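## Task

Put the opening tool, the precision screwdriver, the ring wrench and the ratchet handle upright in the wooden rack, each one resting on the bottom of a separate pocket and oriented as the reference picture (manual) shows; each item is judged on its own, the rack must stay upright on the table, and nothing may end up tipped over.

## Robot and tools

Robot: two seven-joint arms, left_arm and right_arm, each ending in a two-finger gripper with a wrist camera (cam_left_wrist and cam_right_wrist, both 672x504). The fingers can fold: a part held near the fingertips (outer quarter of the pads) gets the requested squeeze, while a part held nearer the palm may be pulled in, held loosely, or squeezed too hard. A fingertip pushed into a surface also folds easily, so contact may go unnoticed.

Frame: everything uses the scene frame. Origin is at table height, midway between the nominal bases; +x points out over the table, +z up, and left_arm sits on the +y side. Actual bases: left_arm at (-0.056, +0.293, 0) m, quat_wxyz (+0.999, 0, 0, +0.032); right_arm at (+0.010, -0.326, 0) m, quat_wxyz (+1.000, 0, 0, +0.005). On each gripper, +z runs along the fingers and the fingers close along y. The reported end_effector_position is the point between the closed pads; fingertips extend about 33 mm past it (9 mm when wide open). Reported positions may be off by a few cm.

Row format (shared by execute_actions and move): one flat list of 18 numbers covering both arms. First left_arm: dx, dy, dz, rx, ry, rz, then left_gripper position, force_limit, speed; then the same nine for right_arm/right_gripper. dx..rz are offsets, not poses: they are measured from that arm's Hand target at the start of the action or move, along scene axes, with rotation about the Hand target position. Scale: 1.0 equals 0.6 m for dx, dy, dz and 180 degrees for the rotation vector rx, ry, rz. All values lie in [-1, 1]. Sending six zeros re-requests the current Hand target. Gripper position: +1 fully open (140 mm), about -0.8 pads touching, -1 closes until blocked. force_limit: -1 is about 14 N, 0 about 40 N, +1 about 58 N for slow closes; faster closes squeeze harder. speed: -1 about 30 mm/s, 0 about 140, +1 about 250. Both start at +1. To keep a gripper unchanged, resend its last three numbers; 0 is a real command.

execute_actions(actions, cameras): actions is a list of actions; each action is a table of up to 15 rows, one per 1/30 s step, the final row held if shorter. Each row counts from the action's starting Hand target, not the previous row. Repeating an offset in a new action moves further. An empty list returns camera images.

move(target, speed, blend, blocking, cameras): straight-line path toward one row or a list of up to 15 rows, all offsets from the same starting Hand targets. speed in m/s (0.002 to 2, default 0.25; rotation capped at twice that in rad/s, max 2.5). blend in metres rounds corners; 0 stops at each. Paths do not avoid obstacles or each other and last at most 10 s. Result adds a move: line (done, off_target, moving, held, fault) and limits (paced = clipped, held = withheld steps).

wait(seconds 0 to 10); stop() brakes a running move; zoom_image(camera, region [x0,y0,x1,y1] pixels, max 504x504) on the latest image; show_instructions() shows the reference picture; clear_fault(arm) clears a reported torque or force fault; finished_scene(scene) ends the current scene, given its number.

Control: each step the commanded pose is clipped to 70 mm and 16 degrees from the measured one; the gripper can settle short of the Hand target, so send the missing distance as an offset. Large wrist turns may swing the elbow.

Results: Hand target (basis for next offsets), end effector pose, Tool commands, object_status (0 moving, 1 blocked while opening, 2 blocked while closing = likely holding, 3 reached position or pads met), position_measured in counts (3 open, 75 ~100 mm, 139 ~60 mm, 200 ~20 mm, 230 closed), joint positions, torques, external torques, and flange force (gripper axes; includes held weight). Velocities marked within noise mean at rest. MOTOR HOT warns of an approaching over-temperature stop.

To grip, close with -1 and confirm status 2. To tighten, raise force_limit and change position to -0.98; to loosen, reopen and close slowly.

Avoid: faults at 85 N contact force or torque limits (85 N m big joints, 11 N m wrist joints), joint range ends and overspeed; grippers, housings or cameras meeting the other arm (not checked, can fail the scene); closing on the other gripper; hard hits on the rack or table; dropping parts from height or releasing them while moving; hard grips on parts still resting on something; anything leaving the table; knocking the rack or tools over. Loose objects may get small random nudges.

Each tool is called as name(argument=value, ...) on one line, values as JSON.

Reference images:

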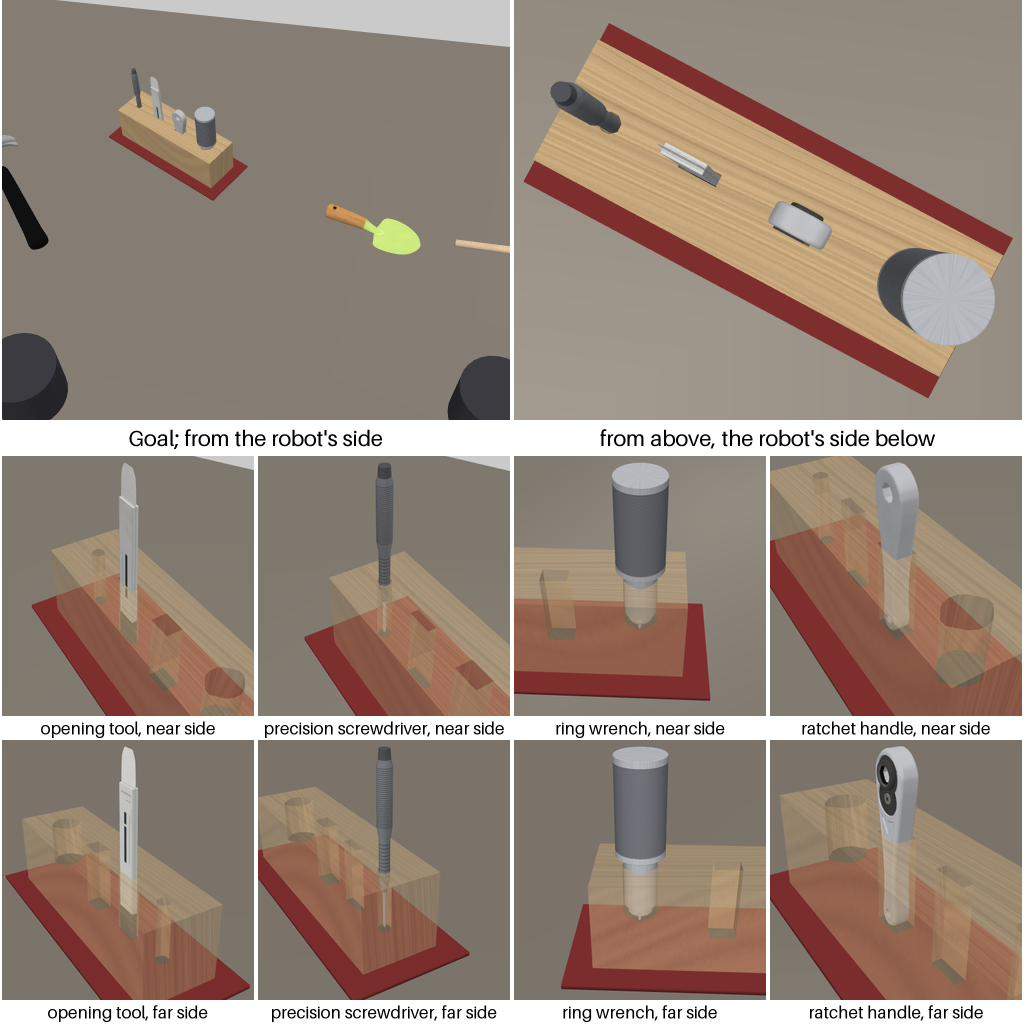

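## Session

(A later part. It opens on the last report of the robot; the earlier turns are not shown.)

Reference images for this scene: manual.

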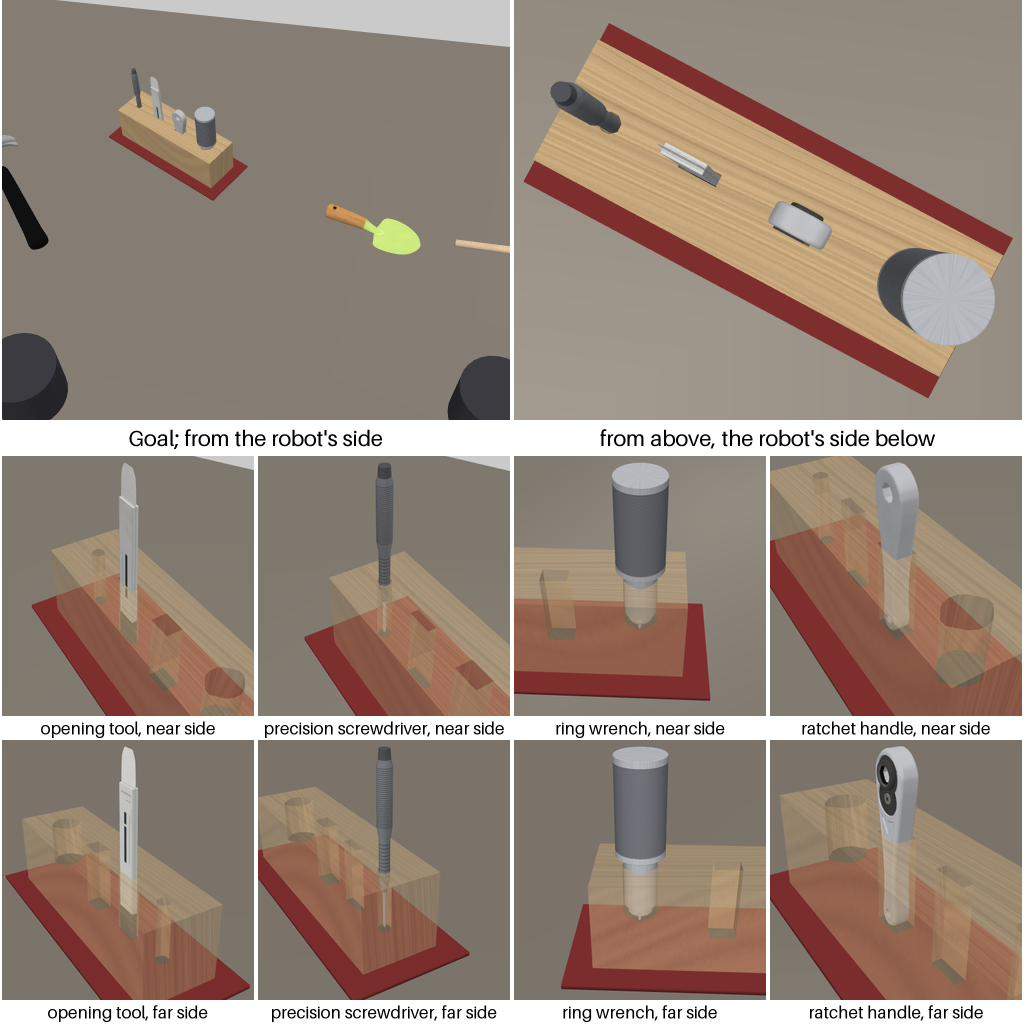

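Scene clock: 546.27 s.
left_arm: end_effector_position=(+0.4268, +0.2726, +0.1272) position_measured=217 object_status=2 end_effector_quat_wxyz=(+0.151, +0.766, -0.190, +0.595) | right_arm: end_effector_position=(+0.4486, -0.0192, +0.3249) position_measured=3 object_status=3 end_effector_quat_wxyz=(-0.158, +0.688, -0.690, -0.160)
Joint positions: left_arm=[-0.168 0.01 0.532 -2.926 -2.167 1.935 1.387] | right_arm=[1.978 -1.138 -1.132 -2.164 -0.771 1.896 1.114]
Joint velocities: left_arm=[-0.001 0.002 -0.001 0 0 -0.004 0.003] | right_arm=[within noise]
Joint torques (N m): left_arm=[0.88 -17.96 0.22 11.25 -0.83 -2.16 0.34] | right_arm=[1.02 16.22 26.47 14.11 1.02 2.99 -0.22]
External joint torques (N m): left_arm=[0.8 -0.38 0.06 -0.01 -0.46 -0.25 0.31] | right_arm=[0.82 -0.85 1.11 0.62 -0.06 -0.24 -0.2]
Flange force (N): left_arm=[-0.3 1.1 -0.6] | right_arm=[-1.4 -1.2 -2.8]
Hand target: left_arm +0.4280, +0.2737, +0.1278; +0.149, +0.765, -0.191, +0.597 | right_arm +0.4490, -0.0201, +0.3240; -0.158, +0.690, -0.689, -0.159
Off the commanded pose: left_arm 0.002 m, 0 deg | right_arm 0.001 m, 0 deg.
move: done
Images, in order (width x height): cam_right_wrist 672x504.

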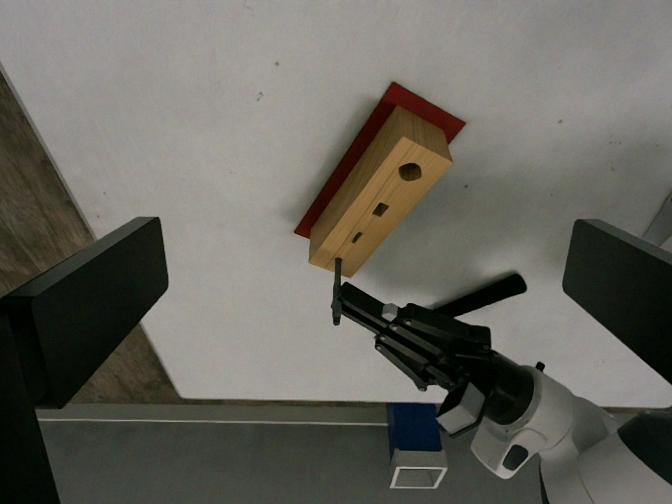

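move(target=[[0,0,-0.0033,0,0,0,-1,-0.2,-1,0,0,0,0,0,0,1,1,0]], speed=0.012)

move(target=[[0,0,-0.0033,0,0,0,-1,-0.2,-1,0,0,0,0,0,0,1,1,0]], speed=0.012, cameras=["cam_right_wrist"])

zoom_image(camera="cam_right_wrist", region=[315, 235, 375, 345])

Scene clock: 550.60 s.
left_arm: end_effector_position=(+0.4269, +0.2729, +0.1253) position_measured=217 object_status=2 end_effector_quat_wxyz=(+0.151, +0.766, -0.190, +0.596) | right_arm: end_effector_position=(+0.4486, -0.0192, +0.3249) position_measured=3 object_status=3 end_effector_quat_wxyz=(-0.158, +0.688, -0.690, -0.160)
Joint positions: left_arm=[-0.168 0.021 0.532 -2.924 -2.17 1.927 1.391] | right_arm=[1.978 -1.138 -1.132 -2.164 -0.771 1.896 1.114]
Joint velocities: left_arm=[-0.001 0.002 -0.002 0 0 -0.003 0.003] | right_arm=[within noise]
Joint torques (N m): left_arm=[0.68 -18.76 0.15 11.06 -0.77 -2.09 0.26] | right_arm=[1.01 16.16 26.5 14.13 1.03 2.97 -0.21]
External joint torques (N m): left_arm=[0.53 -1.01 -0.18 0.02 -0.41 -0.21 0.23] | right_arm=[0.79 -0.88 1.24 0.74 -0.05 -0.24 -0.19]
Flange force (N): left_arm=[3.2 2.4 -1.5] | right_arm=[-1.4 -1.2 -3.2]
Hand target: left_arm +0.4280, +0.2737, +0.1258; +0.149, +0.765, -0.191, +0.597 | right_arm +0.4490, -0.0201, +0.3240; -0.158, +0.690, -0.689, -0.159
Off the commanded pose: left_arm 0.001 m, 0 deg | right_arm 0.001 m, 0 deg.
move: done

Scene clock: 551.33 s.
left_arm: end_effector_position=(+0.4270, +0.2731, +0.1233) position_measured=217 object_status=2 end_effector_quat_wxyz=(+0.151, +0.766, -0.190, +0.596) | right_arm: end_effector_position=(+0.4486, -0.0192, +0.3249) position_measured=3 object_status=3 end_effector_quat_wxyz=(-0.158, +0.688, -0.690, -0.160)
Joint positions: left_arm=[-0.168 0.031 0.532 -2.922 -2.173 1.919 1.394] | right_arm=[1.978 -1.138 -1.132 -2.164 -0.771 1.896 1.114]
Joint torques (N m): left_arm=[0.55 -18.51 0.08 10.81 -0.75 -2.23 0.17] | right_arm=[1.04 16.21 26.52 14.12 1.02 2.97 -0.19]
External joint torques (N m): left_arm=[0.43 -0.66 -0.3 0.01 -0.41 -0.36 0.14] | right_arm=[0.91 -0.83 1.16 0.65 -0.06 -0.26 -0.17]
Flange force (N): left_arm=[1.2 1.8 -0.2] | right_arm=[-1.6 -1.3 -2.8]
Hand target: left_arm +0.4280, +0.2737, +0.1239; +0.149, +0.765, -0.191, +0.597 | right_arm +0.4490, -0.0201, +0.3240; -0.158, +0.690, -0.689, -0.159
Off the commanded pose: left_arm 0.001 m, 0 deg | right_arm 0.001 m, 0 deg.
move: done
Images, in order (width x height): cam_right_wrist 672x504.

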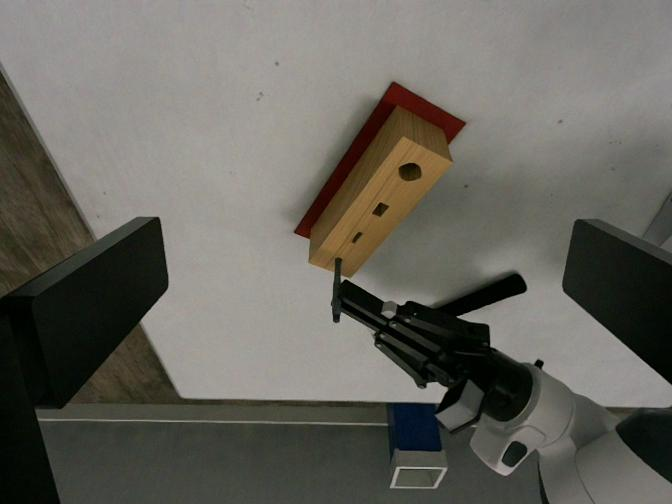

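Scaled by 4.582 from the camera's 672x504 image, which has a finer 960x720 frame.

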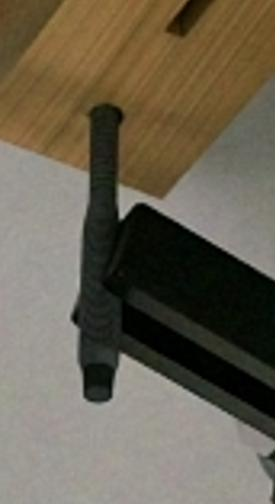

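move(target=[[0,0,-0.0033,0,0,0,-1,-0.2,-1,0,0,0,0,0,0,1,1,0]], speed=0.012)

move(target=[[0,0,-0.0033,0,0,0,-1,-0.2,-1,0,0,0,0,0,0,1,1,0]], speed=0.012)

move(target=[[0,0,-0.0033,0,0,0,-1,-0.2,-1,0,0,0,0,0,0,1,1,0]], speed=0.012, cameras=["cam_right_wrist"])

zoom_image(camera="cam_right_wrist", region=[315, 235, 375, 345])

Scene clock: 556.20 s.
left_arm: end_effector_position=(+0.4271, +0.2734, +0.1214) position_measured=217 object_status=2 end_effector_quat_wxyz=(+0.150, +0.766, -0.190, +0.596) | right_arm: end_effector_position=(+0.4486, -0.0192, +0.3249) position_measured=3 object_status=3 end_effector_quat_wxyz=(-0.158, +0.688, -0.690, -0.160)
Joint positions: left_arm=[-0.168 0.042 0.532 -2.92 -2.176 1.911 1.398] | right_arm=[1.978 -1.138 -1.132 -2.164 -0.771 1.896 1.114]
Joint torques (N m): left_arm=[0.44 -18.3 0.04 10.56 -0.69 -2.24 0.26] | right_arm=[1.02 16.22 26.43 14.14 1.01 2.98 -0.25]
External joint torques (N m): left_arm=[0.33 -0.28 -0.42 -0.08 -0.36 -0.37 0.23] | right_arm=[0.89 -0.85 1.1 0.67 -0.06 -0.24 -0.24]
Flange force (N): left_arm=[-0.8 1.6 0.8] | right_arm=[-1.5 -1.5 -2.8]
Hand target: left_arm +0.4280, +0.2737, +0.1219; +0.149, +0.765, -0.191, +0.597 | right_arm +0.4490, -0.0201, +0.3240; -0.158, +0.690, -0.689, -0.159
Off the commanded pose: left_arm 0.001 m, 0 deg | right_arm 0.001 m, 0 deg.
move: done

Scene clock: 556.93 s.
left_arm: end_effector_position=(+0.4271, +0.2737, +0.1192) position_measured=217 object_status=2 end_effector_quat_wxyz=(+0.150, +0.766, -0.190, +0.596) | right_arm: end_effector_position=(+0.4486, -0.0192, +0.3249) position_measured=3 object_status=3 end_effector_quat_wxyz=(-0.158, +0.688, -0.690, -0.160)
Joint positions: left_arm=[-0.168 0.052 0.532 -2.919 -2.178 1.903 1.401] | right_arm=[1.978 -1.138 -1.132 -2.164 -0.771 1.896 1.114]
Joint torques (N m): left_arm=[0.4 -18.1 0.1 10.43 -0.56 -2.21 0.28] | right_arm=[1 16.23 26.47 14.14 1.02 2.98 -0.18]
External joint torques (N m): left_arm=[0.33 0.11 -0.41 -0.07 -0.24 -0.33 0.25] | right_arm=[0.91 -0.78 1.12 0.64 -0.05 -0.25 -0.17]
Flange force (N): left_arm=[-2.5 0.7 1.3] | right_arm=[-1.7 -1.4 -2.8]
Hand target: left_arm +0.4280, +0.2737, +0.1199; +0.149, +0.765, -0.191, +0.597 | right_arm +0.4490, -0.0201, +0.3240; -0.158, +0.690, -0.689, -0.159
Off the commanded pose: left_arm 0.001 m, 0 deg | right_arm 0.001 m, 0 deg.
move: done

Scene clock: 557.67 s.
left_arm: end_effector_position=(+0.4269, +0.2737, +0.1172) position_measured=217 object_status=2 end_effector_quat_wxyz=(+0.150, +0.766, -0.190, +0.595) | right_arm: end_effector_position=(+0.4486, -0.0192, +0.3249) position_measured=3 object_status=3 end_effector_quat_wxyz=(-0.158, +0.688, -0.690, -0.160)
Joint positions: left_arm=[-0.168 0.063 0.532 -2.917 -2.181 1.894 1.403] | right_arm=[1.978 -1.138 -1.132 -2.164 -0.771 1.896 1.114]
Joint velocities: left_arm=[0.001 0.001 0 -0.001 -0.001 -0.003 0.002] | right_arm=[within noise]
Joint torques (N m): left_arm=[0.62 -19.17 0.37 10.43 -0.73 -2.3 0.28] | right_arm=[1.05 16.23 26.41 14.15 1.03 2.99 -0.23]
External joint torques (N m): left_arm=[0.52 -0.7 -0.25 0 -0.41 -0.41 0.25] | right_arm=[0.96 -0.78 1.05 0.61 -0.04 -0.25 -0.21]
Flange force (N): left_arm=[0.9 1.8 -0.5] | right_arm=[-1.8 -1.5 -2.6]
Hand target: left_arm +0.4280, +0.2737, +0.1179; +0.149, +0.765, -0.191, +0.597 | right_arm +0.4490, -0.0201, +0.3240; -0.158, +0.690, -0.689, -0.159
Off the commanded pose: left_arm 0.001 m, 0 deg | right_arm 0.001 m, 0 deg.
move: done
Images, in order (width x height): cam_right_wrist 672x504.

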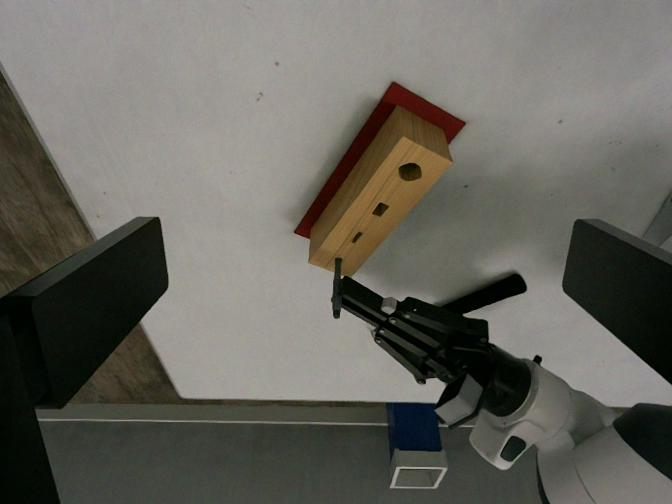

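Scaled by 4.582 from the camera's 672x504 image, which has a finer 960x720 frame.

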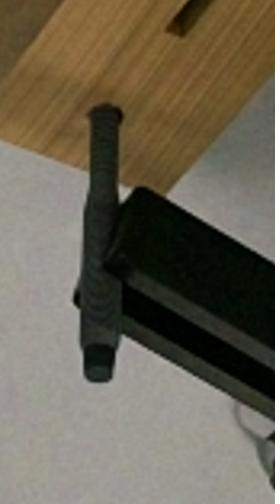

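move(target=[[0,0,-0.0033,0,0,0,-1,-0.2,-1,0,0,0,0,0,0,1,1,0]], speed=0.012)

move(target=[[0,0,-0.0033,0,0,0,-1,-0.2,-1,0,0,0,0,0,0,1,1,0]], speed=0.012, cameras=["cam_right_wrist"])

zoom_image(camera="cam_right_wrist", region=[315, 235, 375, 345])

Scene clock: 563.93 s.
left_arm: end_effector_position=(+0.4269, +0.2738, +0.1153) position_measured=217 object_status=2 end_effector_quat_wxyz=(+0.150, +0.766, -0.190, +0.596) | right_arm: end_effector_position=(+0.4486, -0.0192, +0.3249) position_measured=3 object_status=3 end_effector_quat_wxyz=(-0.158, +0.688, -0.690, -0.160)
Joint positions: left_arm=[-0.168 0.073 0.532 -2.915 -2.183 1.886 1.406] | right_arm=[1.978 -1.138 -1.132 -2.164 -0.771 1.896 1.114]
Joint velocities: left_arm=[0 0.002 -0.001 0 -0.001 -0.004 0.002] | right_arm=[within noise]
Joint torques (N m): left_arm=[0.78 -19.47 0.66 10.34 -0.85 -2.25 0.28] | right_arm=[1.03 16.27 26.46 14.15 1 2.98 -0.23]
External joint torques (N m): left_arm=[0.61 -0.89 -0.12 0.1 -0.53 -0.37 0.25] | right_arm=[0.92 -0.75 1.12 0.64 -0.07 -0.24 -0.22]
Flange force (N): left_arm=[1.8 2.0 -0.7] | right_arm=[-1.7 -1.5 -2.7]
Hand target: left_arm +0.4280, +0.2737, +0.1159; +0.149, +0.765, -0.191, +0.597 | right_arm +0.4490, -0.0201, +0.3240; -0.158, +0.690, -0.689, -0.159
Off the commanded pose: left_arm 0.001 m, 0 deg | right_arm 0.001 m, 0 deg.
move: done

Scene clock: 564.67 s.
left_arm: end_effector_position=(+0.4269, +0.2739, +0.1135) position_measured=217 object_status=2 end_effector_quat_wxyz=(+0.150, +0.766, -0.189, +0.596) | right_arm: end_effector_position=(+0.4486, -0.0192, +0.3249) position_measured=3 object_status=3 end_effector_quat_wxyz=(-0.158, +0.688, -0.690, -0.160)
Joint positions: left_arm=[-0.168 0.084 0.532 -2.913 -2.185 1.877 1.409] | right_arm=[1.978 -1.138 -1.132 -2.164 -0.771 1.896 1.114]
Joint velocities: left_arm=[0.001 0.002 -0.001 0 -0.002 -0.004 0.003] | right_arm=[within noise]
Joint torques (N m): left_arm=[0.93 -18.69 0.63 10.07 -0.9 -2.14 0.25] | right_arm=[1 16.23 26.47 14.13 1.03 2.98 -0.23]
External joint torques (N m): left_arm=[0.86 0.14 -0.13 -0.05 -0.59 -0.24 0.22] | right_arm=[0.86 -0.79 1.07 0.6 -0.04 -0.27 -0.21]
Flange force (N): left_arm=[-2.7 0.6 1.3] | right_arm=[-1.5 -1.3 -2.7]
Hand target: left_arm +0.4280, +0.2737, +0.1140; +0.149, +0.765, -0.191, +0.597 | right_arm +0.4490, -0.0201, +0.3240; -0.158, +0.690, -0.689, -0.159
Off the commanded pose: left_arm 0.001 m, 0 deg | right_arm 0.001 m, 0 deg.
move: done
Images, in order (width x height): cam_right_wrist 672x504.

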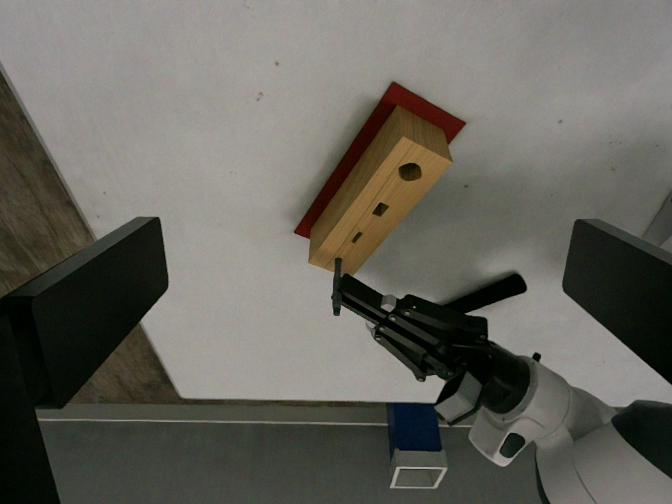

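Scaled by 4.582 from the camera's 672x504 image, which has a finer 960x720 frame.

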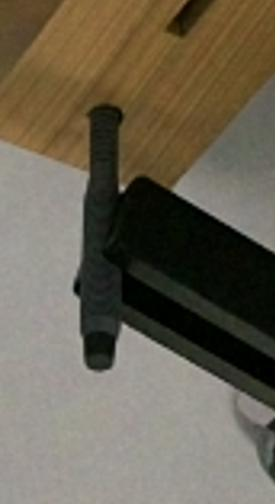

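move(target=[[0,0,-0.0033,0,0,0,-1,-0.2,-1,0,0,0,0,0,0,1,1,0]], speed=0.012)

move(target=[[0,0,-0.0033,0,0,0,-1,-0.2,-1,0,0,0,0,0,0,1,1,0]], speed=0.012)

Scene clock: 579.20 s.
left_arm: end_effector_position=(+0.4273, +0.2740, +0.1121) position_measured=217 object_status=2 end_effector_quat_wxyz=(+0.150, +0.765, -0.189, +0.596) | right_arm: end_effector_position=(+0.4486, -0.0192, +0.3249) position_measured=3 object_status=3 end_effector_quat_wxyz=(-0.158, +0.688, -0.690, -0.160)
Joint positions: left_arm=[-0.168 0.094 0.532 -2.911 -2.188 1.868 1.412] | right_arm=[1.978 -1.138 -1.132 -2.164 -0.771 1.896 1.114]
Joint velocities: left_arm=[0.001 0.002 0 0 -0.001 -0.003 0.001] | right_arm=[within noise]
Joint torques (N m): left_arm=[0.82 -19.07 0.69 9.96 -0.79 -2.06 0.22] | right_arm=[0.97 16.21 26.47 14.15 1.03 2.98 -0.23]
External joint torques (N m): left_arm=[0.71 -0.12 -0.2 0.02 -0.49 -0.16 0.19] | right_arm=[0.95 -0.74 1.17 0.61 -0.04 -0.24 -0.22]
Flange force (N): left_arm=[-1.0 0.9 0.8] | right_arm=[-1.8 -1.3 -2.8]
Hand target: left_arm +0.4280, +0.2737, +0.1120; +0.149, +0.765, -0.191, +0.597 | right_arm +0.4490, -0.0201, +0.3240; -0.158, +0.690, -0.689, -0.159
Off the commanded pose: left_arm 0.001 m, 0 deg | right_arm 0.001 m, 0 deg.
move: done

Scene clock: 579.93 s.
left_arm: end_effector_position=(+0.4274, +0.2740, +0.1107) position_measured=217 object_status=2 end_effector_quat_wxyz=(+0.151, +0.765, -0.189, +0.597) | right_arm: end_effector_position=(+0.4486, -0.0192, +0.3249) position_measured=3 object_status=3 end_effector_quat_wxyz=(-0.158, +0.688, -0.690, -0.160)
Joint positions: left_arm=[-0.168 0.104 0.532 -2.909 -2.19 1.858 1.414] | right_arm=[1.978 -1.138 -1.132 -2.164 -0.771 1.896 1.114]
Joint velocities: left_arm=[0.001 0.002 0 -0.001 -0.001 -0.003 0.001] | right_arm=[within noise]
Joint torques (N m): left_arm=[0.69 -18.64 0.57 9.83 -0.84 -1.7 0.34] | right_arm=[1.02 16.25 26.52 14.13 1.04 2.99 -0.21]
External joint torques (N m): left_arm=[0.6 0.54 -0.38 0.05 -0.55 0.21 0.31] | right_arm=[0.88 -0.75 1.16 0.62 -0.04 -0.24 -0.2]
Flange force (N): left_arm=[-2.9 0.5 2.8] | right_arm=[-1.6 -1.2 -2.8]
Hand target: left_arm +0.4280, +0.2737, +0.1100; +0.149, +0.765, -0.191, +0.597 | right_arm +0.4490, -0.0201, +0.3240; -0.158, +0.690, -0.689, -0.159
Off the commanded pose: left_arm 0.001 m, 0 deg | right_arm 0.001 m, 0 deg.
move: done

move(target=[[0,0,-0.0025,0,0,0,-1,-0.2,-1,0,0,0,0,0,0,1,1,0]], speed=0.012, cameras=["all"])

zoom_image(camera="cam_right_wrist", region=[315, 235, 375, 345])

Scene clock: 584.53 s.
left_arm: end_effector_position=(+0.4280, +0.2739, +0.1103) position_measured=217 object_status=2 end_effector_quat_wxyz=(+0.151, +0.764, -0.189, +0.598) | right_arm: end_effector_position=(+0.4486, -0.0192, +0.3249) position_measured=3 object_status=3 end_effector_quat_wxyz=(-0.158, +0.688, -0.690, -0.160)
Joint positions: left_arm=[-0.168 0.111 0.532 -2.907 -2.192 1.85 1.416] | right_arm=[1.978 -1.138 -1.132 -2.164 -0.771 1.896 1.114]
Joint velocities: left_arm=[0.001 0.003 -0.001 0.001 -0.002 -0.003 0.002] | right_arm=[within noise]
Joint torques (N m): left_arm=[0.56 -19.04 0.63 9.53 -0.88 -1.52 0.35] | right_arm=[1 16.18 26.42 14.14 1.02 2.99 -0.24]
External joint torques (N m): left_arm=[0.45 0.23 -0.41 -0.15 -0.59 0.39 0.32] | right_arm=[0.96 -0.79 1.03 0.58 -0.06 -0.26 -0.22]
Flange force (N): left_arm=[-0.5 1.8 2.1] | right_arm=[-1.7 -1.5 -2.5]
Hand target: left_arm +0.4280, +0.2737, +0.1085; +0.149, +0.765, -0.191, +0.597 | right_arm +0.4490, -0.0201, +0.3240; -0.158, +0.690, -0.689, -0.159
Off the commanded pose: left_arm 0.002 m, 0 deg | right_arm 0.001 m, 0 deg.
move: done

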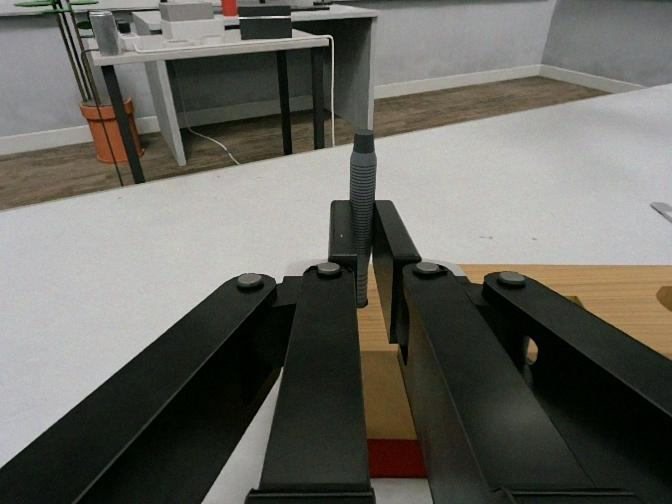

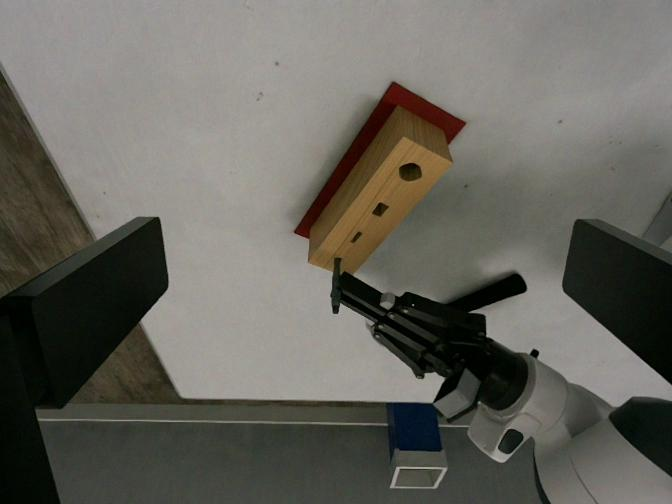

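Scaled by 4.582 from the camera's 672x504 image, which has a finer 960x720 frame.

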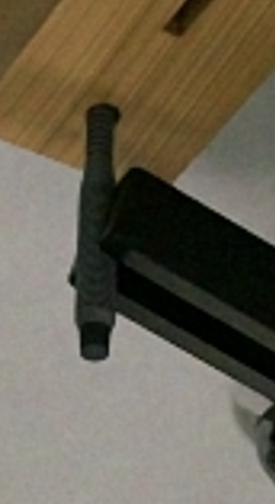

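move(target=[[0,0,0.0035,0,0,0,-1,-0.2,-1,0,0,0,0,0,0,1,1,0],[0,0,0.0035,0,0,0,-0.5,-0.2,-1,0,0,0,0,0,0,1,1,0],[-0.1428,0.0758,0.0438,0,0,0,-0.5,-0.2,-1,0,0,0,0,0,0,1,1,0]], speed=[0.02,0.02,0.06], cameras=["all"])

zoom_image(camera="cam_right_wrist", region=[305, 235, 375, 345])

Scene clock: 597.83 s.
left_arm: end_effector_position=(+0.3511, +0.3220, +0.1314) position_measured=192 object_status=3 end_effector_quat_wxyz=(+0.151, +0.760, -0.198, +0.600) | right_arm: end_effector_position=(+0.4486, -0.0192, +0.3249) position_measured=3 object_status=3 end_effector_quat_wxyz=(-0.158, +0.688, -0.690, -0.160)
Joint positions: left_arm=[0.017 -0.081 0.744 -3.021 -1.764 1.9 1.408] | right_arm=[1.978 -1.138 -1.132 -2.164 -0.771 1.896 1.114]
Joint velocities: left_arm=[-0.001 -0.002 -0.004 -0.001 -0.002 0.001 -0.002] | right_arm=[within noise]
Joint torques (N m): left_arm=[-0.06 -12.95 -0.37 9.42 -0.96 -1.83 0.08] | right_arm=[1 16.23 26.46 14.14 1.03 2.99 -0.24]
External joint torques (N m): left_arm=[-0.17 -0.69 0.3 -0.54 -0.61 0.09 0.05] | right_arm=[0.7 -0.88 1.03 0.76 -0.05 -0.25 -0.23]
Flange force (N): left_arm=[4.7 3.7 0.5] | right_arm=[-1.2 -1.5 -2.9]
Hand target: left_arm +0.3517, +0.3218, +0.1311; +0.151, +0.761, -0.197, +0.600 (not the last commanded pose) | right_arm +0.4490, -0.0201, +0.3240; -0.158, +0.690, -0.689, -0.159
Off the commanded pose: left_arm 0.010 m, 1 deg | right_arm 0.001 m, 0 deg.
move: held (left_arm; a check stopped the path); limits=held
pose unreachable (left arm): on one or more control steps of this call, first in action 0 (counted from 0), this arm could not follow its commanded pose, so it was not sent that pose on those steps. It may still have moved: this result reports where it is.
cause: moving toward the commanded pose would bring two parts of the arm too close to each other (joints 3 (upper arm roll) to 5 (forearm roll) lie between them).

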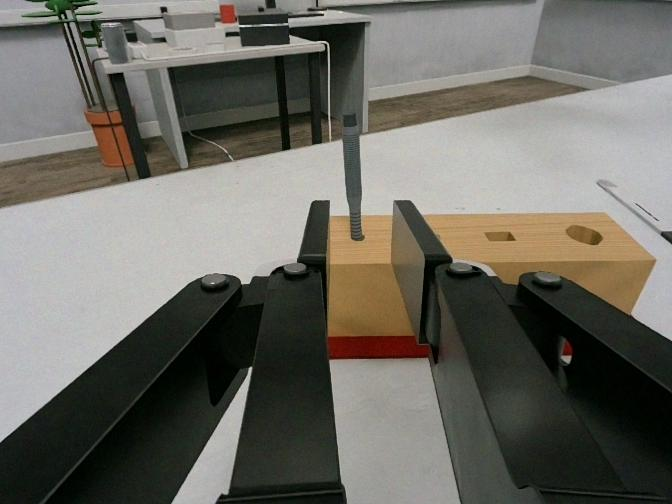

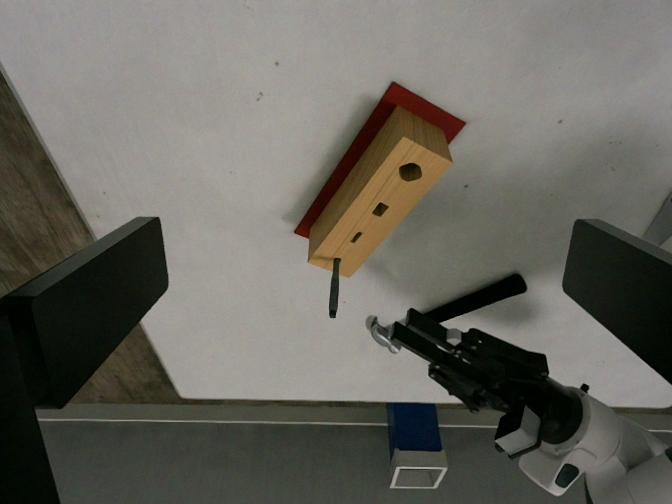

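Scaled by 4.582 from the camera's 672x504 image, which has a finer 960x720 frame.

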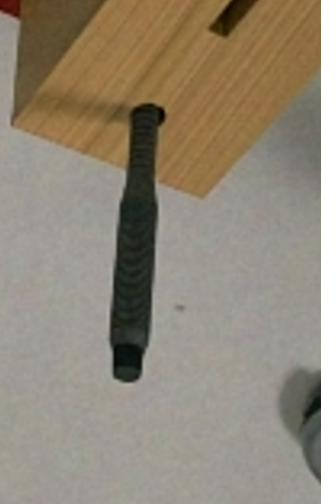

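move(target=[[0.0472,0.0803,0.0482,0,0,0,-0.5,-0.2,-1,-0.0417,-0.3,0.02,0,0,0,1,1,0],[0.1138,0.097,0.1482,0.1042,0.1962,0,-0.5,-0.2,-1,-0.0817,-0.6,0.0433,0,0,0,1,1,0],[0.1638,-0.1197,0.2482,0.198,0.3728,0,-0.5,-0.2,-1,-0.0817,-0.6,0.0433,0,0,0,1,1,0],[0.2105,-0.7197,0.1982,0.198,0.3728,0,-0.4,-0.2,0,-0.0817,-0.6,0.0433,0,0,0,1,1,0],[0.2105,-0.7197,-0.0018,0.198,0.3728,0,-0.4,-0.2,0,-0.0817,-0.6,0.0433,0,0,0,1,1,0]], blend=[0.01,0.02,0.03,0.01,0], speed=0.18, cameras=["all"])

Scene clock: 631.20 s.
left_arm: end_effector_position=(+0.4774, -0.1088, +0.1295) position_measured=179 object_status=3 end_effector_quat_wxyz=(+0.004, +0.970, -0.244, +0.001) | right_arm: end_effector_position=(+0.4002, -0.3790, +0.3504) position_measured=3 object_status=3 end_effector_quat_wxyz=(-0.158, +0.688, -0.690, -0.160)
Joint positions: left_arm=[1.703 -0.636 -2.246 -1.667 -0.553 2.038 -1.396] | right_arm=[1.378 -1.544 -0.917 -2.12 -0.75 1.289 0.657]
Joint velocities: left_arm=[0 -0.001 -0.001 0 0 0.005 0.005] | right_arm=[within noise]
Joint torques (N m): left_arm=[1.51 39.31 14.93 20.91 0.52 2.84 0.34] | right_arm=[0.86 23.94 25.6 6.62 1.5 2.67 -0.24]
External joint torques (N m): left_arm=[1.22 0.52 -0.88 -0.34 -0.26 0.16 0.34] | right_arm=[0.79 -1.03 1.51 0.39 -0.19 -0.27 -0.23]
Flange force (N): left_arm=[1.7 -1.9 1.8] | right_arm=[0.0 0.4 -2.2]
Hand target: left_arm +0.4780, -0.1100, +0.1300; +0.006, +0.969, -0.247, +0.002 | right_arm +0.4000, -0.3801, +0.3500; -0.158, +0.690, -0.689, -0.159
Off the commanded pose: left_arm 0.001 m, 0 deg | right_arm 0.001 m, 0 deg.
move: done; blend cut to 0 m at target 4

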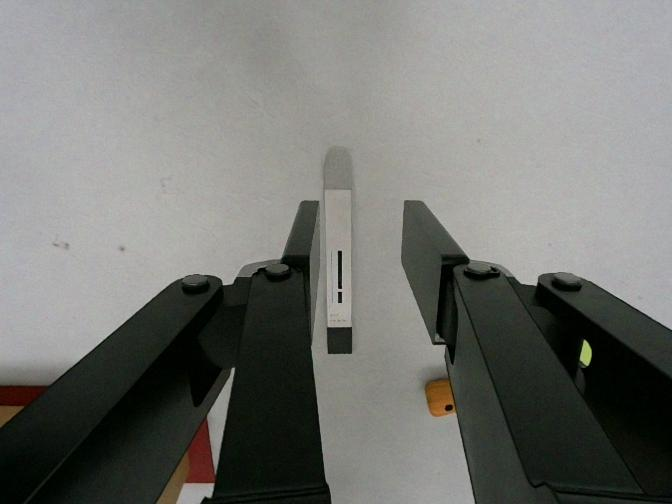

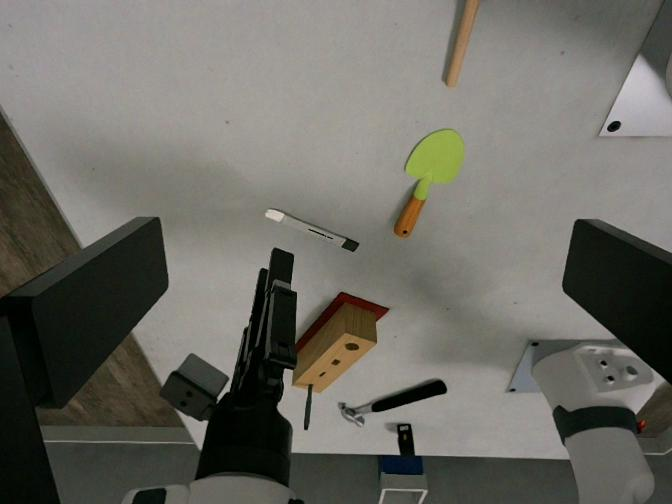

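execute_actions(actions=[])

Scene clock: 684.23 s.
left_arm: end_effector_position=(+0.4776, -0.1089, +0.1295) position_measured=179 object_status=3 end_effector_quat_wxyz=(+0.004, +0.970, -0.245, +0.002) | right_arm: end_effector_position=(+0.4002, -0.3790, +0.3504) position_measured=3 object_status=3 end_effector_quat_wxyz=(-0.158, +0.688, -0.690, -0.160)
Joint positions: left_arm=[1.703 -0.636 -2.247 -1.667 -0.553 2.039 -1.394] | right_arm=[1.378 -1.544 -0.917 -2.12 -0.75 1.289 0.657]
Joint velocities: within noise
Joint torques (N m): left_arm=[1.11 38.68 15.79 20.88 0.83 2.66 0.03] | right_arm=[0.83 23.96 25.5 6.24 1.7 2.83 -0.05]
External joint torques (N m): left_arm=[1.05 0.09 0.2 -0.39 0.05 -0.02 0.03] | right_arm=[0.79 -0.94 1.47 -0.02 0.02 -0.11 -0.04]
Flange force (N): left_arm=[0.7 -1.5 0.4] | right_arm=[-0.9 1.4 -1.1]
Hand target: left_arm +0.4776, -0.1089, +0.1295; +0.004, +0.970, -0.245, +0.002 (not the last commanded pose) | right_arm +0.4002, -0.3790, +0.3504; -0.158, +0.688, -0.690, -0.160 (not the last commanded pose)
Tool commands: left_gripper/position=-0.396078 left_gripper/force_limit=-0.2 left_gripper/speed=+0.003922 right_gripper/position=+1.0 right_gripper/force_limit=+1.0 right_gripper/speed=+0.003922
Off the commanded pose: left_arm 0.001 m, 0 deg | right_arm 0.001 m, 0 deg.
NO CONTROL: the link to the robot was lost, through no command of yours. It is back now. This result shows no pictures. You have no control until a person gives it back. Your reply's later calls are not run. To wait, call execute_actions with no actions. The wait itself costs no score and uses none of the scene's actions. Where a move or wait says "fault", it means the lost link, not a fault of the arm.

execute_actions(actions=[])

Scene clock: 708.27 s.
left_arm: end_effector_position=(+0.4776, -0.1089, +0.1295) position_measured=179 object_status=3 end_effector_quat_wxyz=(+0.004, +0.970, -0.245, +0.002) | right_arm: end_effector_position=(+0.4002, -0.3790, +0.3504) position_measured=3 object_status=3 end_effector_quat_wxyz=(-0.158, +0.688, -0.690, -0.160)
Joint positions: left_arm=[1.703 -0.636 -2.247 -1.667 -0.553 2.039 -1.394] | right_arm=[1.378 -1.544 -0.917 -2.12 -0.75 1.289 0.657]
Joint velocities: within noise
Joint torques (N m): left_arm=[1.15 38.67 15.81 20.92 0.82 2.66 0] | right_arm=[0.85 23.96 25.46 6.23 1.68 2.82 -0.04]
External joint torques (N m): left_arm=[1.03 0.08 0.18 -0.29 0.05 -0.01 0] | right_arm=[0.82 -1 1.33 0.02 -0.01 -0.12 -0.03]
Flange force (N): left_arm=[1.1 -1.3 0.4] | right_arm=[-0.7 1.1 -1.0]
Hand target: left_arm +0.4776, -0.1089, +0.1295; +0.004, +0.970, -0.245, +0.002 (not the last commanded pose) | right_arm +0.4002, -0.3790, +0.3504; -0.158, +0.688, -0.690, -0.160 (not the last commanded pose)
Tool commands: left_gripper/position=-0.396078 left_gripper/force_limit=-0.2 left_gripper/speed=+0.003922 right_gripper/position=+1.0 right_gripper/force_limit=+1.0 right_gripper/speed=+0.003922
Off the commanded pose: left_arm 0.001 m, 0 deg | right_arm 0.001 m, 0 deg.
CONTROL GIVEN BACK BY A PERSON. The arms hold where they stopped. Commands run again from your next reply on.

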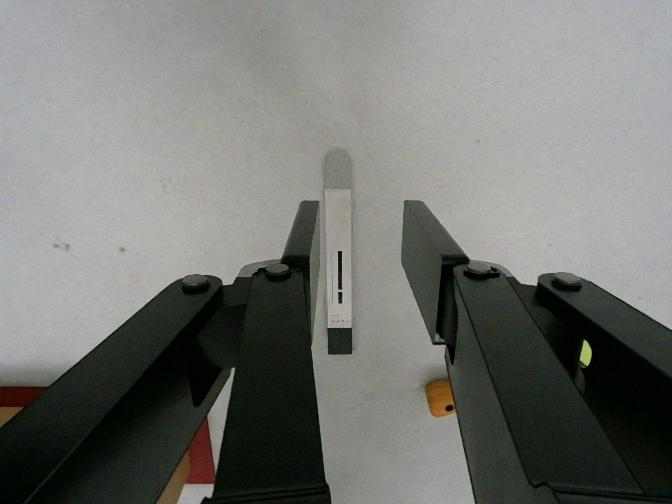

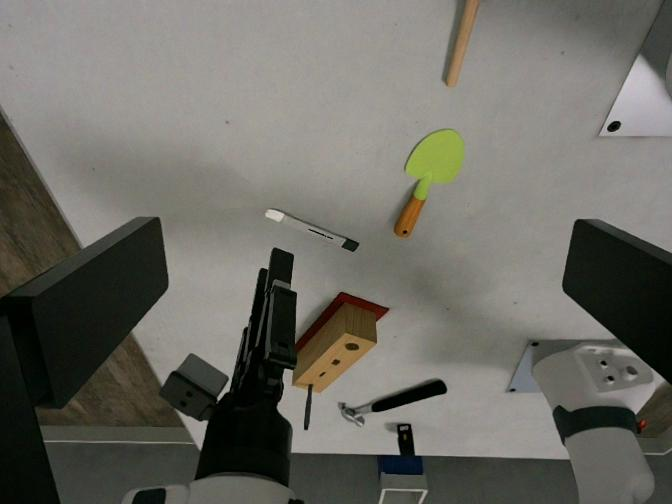

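move(target=[[-0.0217, 0.0263, -0.1158, 0.0313, 0.0587, 0, -0.4, -0.2, 0, 0,0,0,0,0,0, 1,1,0],[-0.0217, 0.0263, -0.1492, 0.0313, 0.0587, 0, -0.4, -0.2, 0, 0,0,0,0,0,0, 1,1,0]], speed=[0.12, 0.03], cameras=["cam_left_wrist"])

Scene clock: 721.77 s.
left_arm: end_effector_position=(+0.4646, -0.0928, +0.0415) position_measured=179 object_status=3 end_effector_quat_wxyz=(-0.023, +0.965, -0.242, -0.100) | right_arm: end_effector_position=(+0.4002, -0.3790, +0.3504) position_measured=3 object_status=3 end_effector_quat_wxyz=(-0.158, +0.688, -0.690, -0.160)
Joint positions: left_arm=[1.903 -0.846 -2.4 -1.469 -0.579 1.871 -1.393] | right_arm=[1.378 -1.544 -0.917 -2.12 -0.75 1.289 0.657]
Joint velocities: left_arm=[0.002 0.001 -0.001 0 -0.001 0.006 0.001] | right_arm=[within noise]
Joint torques (N m): left_arm=[1.74 47.08 16.21 19.18 0.49 2.23 0.26] | right_arm=[0.82 23.89 25.48 6.21 1.68 2.81 -0.02]
External joint torques (N m): left_arm=[1.68 0.27 -0.02 -0.54 -0.32 0.16 0.26] | right_arm=[0.76 -1.1 1.41 0.01 0 -0.13 -0.01]
Flange force (N): left_arm=[0.3 -2.4 0.9] | right_arm=[-0.6 1.5 -0.9]
Hand target: left_arm +0.4646, -0.0931, +0.0400; -0.021, +0.965, -0.243, -0.100 | right_arm +0.4002, -0.3790, +0.3504; -0.158, +0.688, -0.690, -0.160
Off the commanded pose: left_arm 0.002 m, 0 deg | right_arm 0.000 m, 0 deg.
CONTROL GIVEN BACK BY A PERSON, as an earlier result said. Commands run again.
move: done
Images, in order (width x height): cam_left_wrist 672x504.

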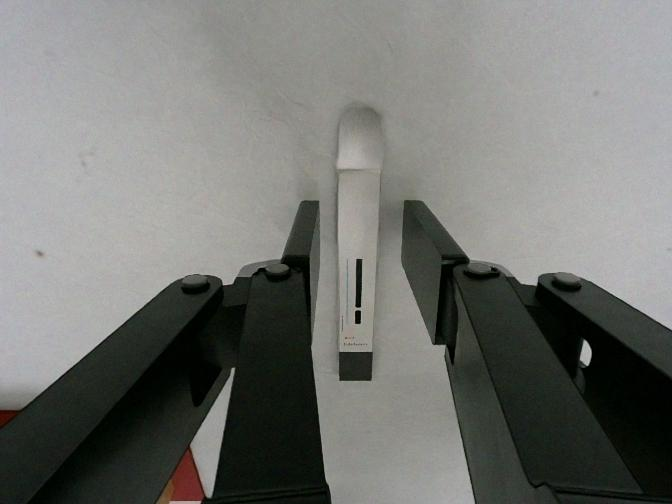

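move(target=[0, 0, -0.0075, 0, 0, 0, -0.4, -0.2, 0, 0,0,0,0,0,0, 1,1,0], speed=0.015, cameras=["cam_left_wrist"])

zoom_image(camera="cam_left_wrist", region=[260, 80, 480, 400])

Scene clock: 725.67 s.
left_arm: end_effector_position=(+0.4647, -0.0933, +0.0374) position_measured=179 object_status=3 end_effector_quat_wxyz=(-0.022, +0.965, -0.243, -0.099) | right_arm: end_effector_position=(+0.4002, -0.3790, +0.3504) position_measured=3 object_status=3 end_effector_quat_wxyz=(-0.158, +0.688, -0.690, -0.160)
Joint positions: left_arm=[1.907 -0.849 -2.408 -1.47 -0.579 1.88 -1.393] | right_arm=[1.378 -1.544 -0.917 -2.12 -0.75 1.289 0.657]
Joint velocities: left_arm=[0.004 0 -0.006 0 0 0.005 0] | right_arm=[within noise]
Joint torques (N m): left_arm=[2.53 46.94 16.23 19.01 0.67 2.36 0.2] | right_arm=[0.85 23.89 25.4 6.19 1.7 2.83 -0.06]
External joint torques (N m): left_arm=[2.39 -0.06 -0.02 -0.71 -0.14 0.28 0.2] | right_arm=[0.78 -1.07 1.31 -0.02 0 -0.11 -0.05]
Flange force (N): left_arm=[1.9 -3.1 1.4] | right_arm=[-0.6 1.4 -0.7]
Hand target: left_arm +0.4646, -0.0931, +0.0355; -0.021, +0.965, -0.243, -0.100 | right_arm +0.4002, -0.3790, +0.3504; -0.158, +0.688, -0.690, -0.160
Off the commanded pose: left_arm 0.002 m, 0 deg | right_arm 0.000 m, 0 deg.
move: done
Images, in order (width x height): cam_left_wrist 672x504.

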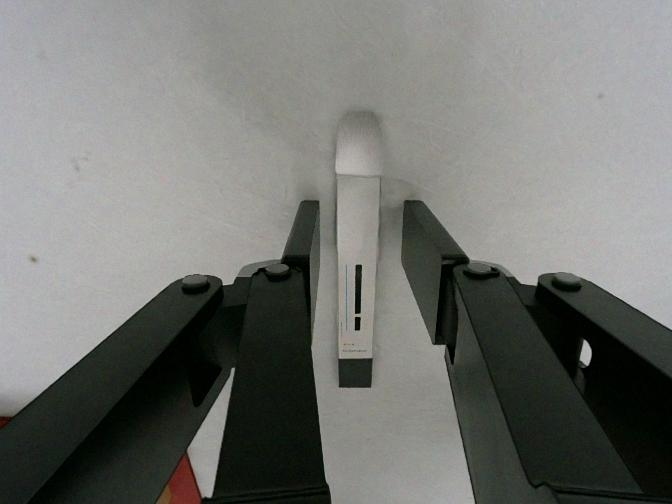

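Scaled by 1.575 from the camera's 672x504 image, which has a finer 960x720 frame.

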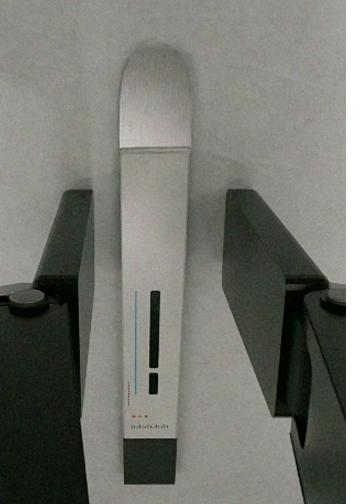

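move(target=[0, 0, -0.0033, 0, 0, 0, -0.4, -0.2, 0, 0,0,0,0,0,0, 1,1,0], speed=0.01)

Scene clock: 729.30 s.
left_arm: end_effector_position=(+0.4648, -0.0936, +0.0368) position_measured=179 object_status=3 end_effector_quat_wxyz=(-0.022, +0.965, -0.243, -0.099) | right_arm: end_effector_position=(+0.4002, -0.3790, +0.3504) position_measured=3 object_status=3 end_effector_quat_wxyz=(-0.158, +0.688, -0.690, -0.160)
Joint positions: left_arm=[1.909 -0.849 -2.41 -1.47 -0.579 1.882 -1.393] | right_arm=[1.378 -1.544 -0.917 -2.12 -0.75 1.289 0.657]
Joint torques (N m): left_arm=[1.92 44.6 15.19 18.06 0.67 2.61 0.2] | right_arm=[0.88 23.91 25.47 6.24 1.7 2.82 -0.06]
External joint torques (N m): left_arm=[1.77 -2.5 -1.04 -1.7 -0.14 0.53 0.21] | right_arm=[0.81 -1.05 1.4 0.01 0.02 -0.12 -0.05]
Flange force (N): left_arm=[2.9 -2.3 5.7] | right_arm=[-0.7 1.3 -1.0]
Hand target: left_arm +0.4646, -0.0931, +0.0335; -0.021, +0.965, -0.243, -0.100 | right_arm +0.4002, -0.3790, +0.3504; -0.158, +0.688, -0.690, -0.160
Off the commanded pose: left_arm 0.003 m, 0 deg | right_arm 0.000 m, 0 deg.
move: done

move(target=[0, 0, 0.0055, 0, 0, 0, -0.4, -0.2, 0, 0,0,0,0,0,0, 1,1,0], speed=0.01)

move(target=[0, 0, 0, 0, 0, 0, -1, -0.2, -1, 0,0,0,0,0,0, 1,1,0])

wait(seconds=1.5, cameras=["cam_left_wrist"])

Scene clock: 732.70 s.
left_arm: end_effector_position=(+0.4648, -0.0936, +0.0369) position_measured=179 object_status=3 end_effector_quat_wxyz=(-0.022, +0.965, -0.243, -0.099) | right_arm: end_effector_position=(+0.4002, -0.3790, +0.3504) position_measured=3 object_status=3 end_effector_quat_wxyz=(-0.158, +0.688, -0.690, -0.160)
Joint positions: left_arm=[1.909 -0.849 -2.41 -1.47 -0.579 1.882 -1.393] | right_arm=[1.378 -1.544 -0.917 -2.12 -0.75 1.289 0.657]
Joint torques (N m): left_arm=[1.28 47.42 16.04 19.19 0.68 2.07 0.19] | right_arm=[0.86 23.96 25.46 6.21 1.68 2.82 -0.04]
External joint torques (N m): left_arm=[1.2 0.36 -0.14 -0.59 -0.13 -0.02 0.2] | right_arm=[0.83 -0.95 1.4 0.01 0 -0.11 -0.02]
Flange force (N): left_arm=[-1.1 -1.9 0.5] | right_arm=[-0.8 1.2 -1.1]
Hand target: left_arm +0.4646, -0.0931, +0.0368; -0.021, +0.965, -0.243, -0.100 | right_arm +0.4002, -0.3790, +0.3504; -0.158, +0.688, -0.690, -0.160
Off the commanded pose: left_arm 0.001 m, 0 deg | right_arm 0.000 m, 0 deg.
move: done

Scene clock: 733.50 s.
left_arm: end_effector_position=(+0.4650, -0.0939, +0.0375) position_measured=205 object_status=0 end_effector_quat_wxyz=(-0.021, +0.965, -0.243, -0.099) | right_arm: end_effector_position=(+0.4002, -0.3790, +0.3504) position_measured=3 object_status=3 end_effector_quat_wxyz=(-0.158, +0.688, -0.690, -0.160)
Joint positions: left_arm=[1.909 -0.848 -2.41 -1.47 -0.579 1.882 -1.393] | right_arm=[1.378 -1.544 -0.917 -2.12 -0.75 1.289 0.657]
Joint torques (N m): left_arm=[1.73 46.74 16.5 18.76 1.1 2.07 0.14] | right_arm=[0.85 24 25.48 6.2 1.7 2.81 0]
External joint torques (N m): left_arm=[1.33 -0.12 0.2 -0.83 0.28 0 0.14] | right_arm=[0.9 -0.88 1.4 -0.13 0.03 -0.13 0.01]
Flange force (N): left_arm=[-1.2 -2.1 0.8] | right_arm=[-1.1 1.3 -0.9]
Hand target: left_arm +0.4646, -0.0931, +0.0368; -0.021, +0.965, -0.243, -0.100 | right_arm +0.4002, -0.3790, +0.3504; -0.158, +0.688, -0.690, -0.160
Off the commanded pose: left_arm 0.001 m, 0 deg | right_arm 0.000 m, 0 deg.
move: done

Scene clock: 735.00 s.
left_arm: end_effector_position=(+0.4650, -0.0939, +0.0375) position_measured=205 object_status=2 end_effector_quat_wxyz=(-0.021, +0.965, -0.243, -0.099) | right_arm: end_effector_position=(+0.4002, -0.3790, +0.3504) position_measured=3 object_status=3 end_effector_quat_wxyz=(-0.158, +0.688, -0.690, -0.160)
Joint positions: left_arm=[1.909 -0.848 -2.41 -1.47 -0.579 1.882 -1.393] | right_arm=[1.378 -1.544 -0.917 -2.12 -0.75 1.289 0.657]
Joint torques (N m): left_arm=[1.7 46.73 16.46 18.78 1.1 2.1 0.11] | right_arm=[0.91 23.92 25.5 6.21 1.7 2.8 -0.07]
External joint torques (N m): left_arm=[1.65 -0.28 0.33 -1.03 0.3 0.01 0.12] | right_arm=[0.76 -1.08 1.43 0.06 0 -0.13 -0.05]
Flange force (N): left_arm=[-1.1 -2.6 1.0] | right_arm=[-0.6 1.4 -1.1]
Hand target: left_arm +0.4646, -0.0931, +0.0368; -0.021, +0.965, -0.243, -0.100 | right_arm +0.4002, -0.3790, +0.3504; -0.158, +0.688, -0.690, -0.160
Tool commands: left_gripper/position=-1.0 left_gripper/force_limit=-0.2 left_gripper/speed=-1.0 right_gripper/position=+1.0 right_gripper/force_limit=+1.0 right_gripper/speed=+0.0
Off the commanded pose: left_arm 0.001 m, 0 deg | right_arm 0.000 m, 0 deg.
wait: 1.50 s; at rest by 0.17 s
Images, in order (width x height): cam_left_wrist 672x504.

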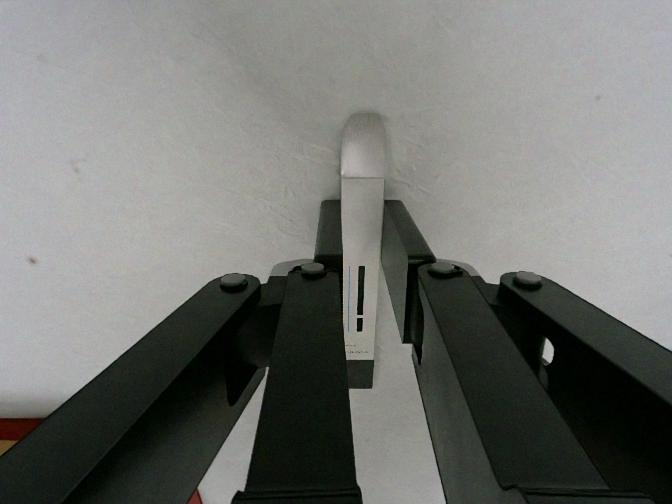

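move(target=[[0,0,0.10,0,0,0, -1, -0.2, -1, 0,0,0,0,0,0, 1,1,0],[0,0,0.272,0,0,0, -1, -0.2, -1, 0,0,0,0,0,0, 1,1,0],[-0.0077,0.155,0.389,-0.0783,-0.1467,0, -1, -0.2, -1, 0,0,0,0,0,0, 1,1,0]], speed=[0.06, 0.2, 0.2], blend=[0.02,0.03,0], cameras=["cam_left_wrist"])

Scene clock: 757.60 s.
left_arm: end_effector_position=(+0.4597, -0.0005, +0.2711) position_measured=205 object_status=2 end_effector_quat_wxyz=(+0.043, +0.957, -0.245, +0.152) | right_arm: end_effector_position=(+0.4002, -0.3790, +0.3504) position_measured=3 object_status=3 end_effector_quat_wxyz=(-0.158, +0.688, -0.690, -0.160)
Joint positions: left_arm=[1.581 0.259 -2.208 -2.213 0.306 2.359 -1.8] | right_arm=[1.378 -1.544 -0.917 -2.12 -0.75 1.289 0.657]
Joint velocities: left_arm=[0 -0.001 -0.001 -0.001 0 0 -0.006] | right_arm=[within noise]
Joint torques (N m): left_arm=[1.54 10.4 -6.58 24.24 1.04 3.49 -0.26] | right_arm=[0.87 23.9 25.53 6.18 1.7 2.81 -0.03]
External joint torques (N m): left_arm=[1.38 -0.89 -0.05 -0.56 0.25 0.18 -0.27] | right_arm=[0.82 -1.06 1.45 -0.03 0.01 -0.13 -0.01]
Flange force (N): left_arm=[-3.6 0.2 0.6] | right_arm=[-0.8 1.5 -0.9]
Hand target: left_arm +0.4600, -0.0001, +0.2702; +0.041, +0.957, -0.242, +0.153 | right_arm +0.4002, -0.3790, +0.3504; -0.158, +0.688, -0.690, -0.160
Off the commanded pose: left_arm 0.001 m, 0 deg | right_arm 0.000 m, 0 deg.
move: done
Images, in order (width x height): cam_left_wrist 672x504.

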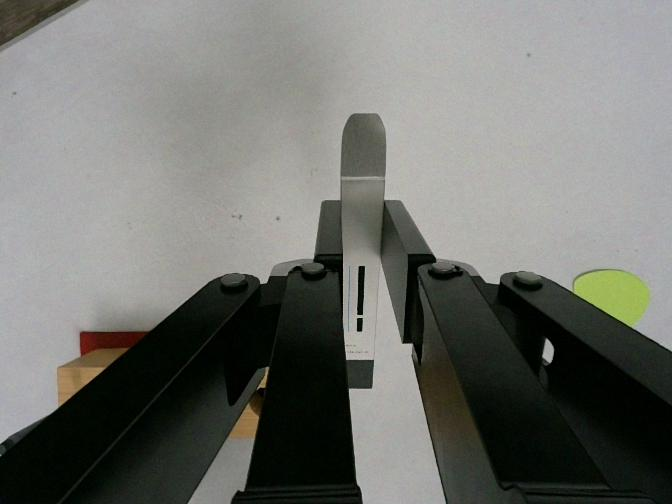

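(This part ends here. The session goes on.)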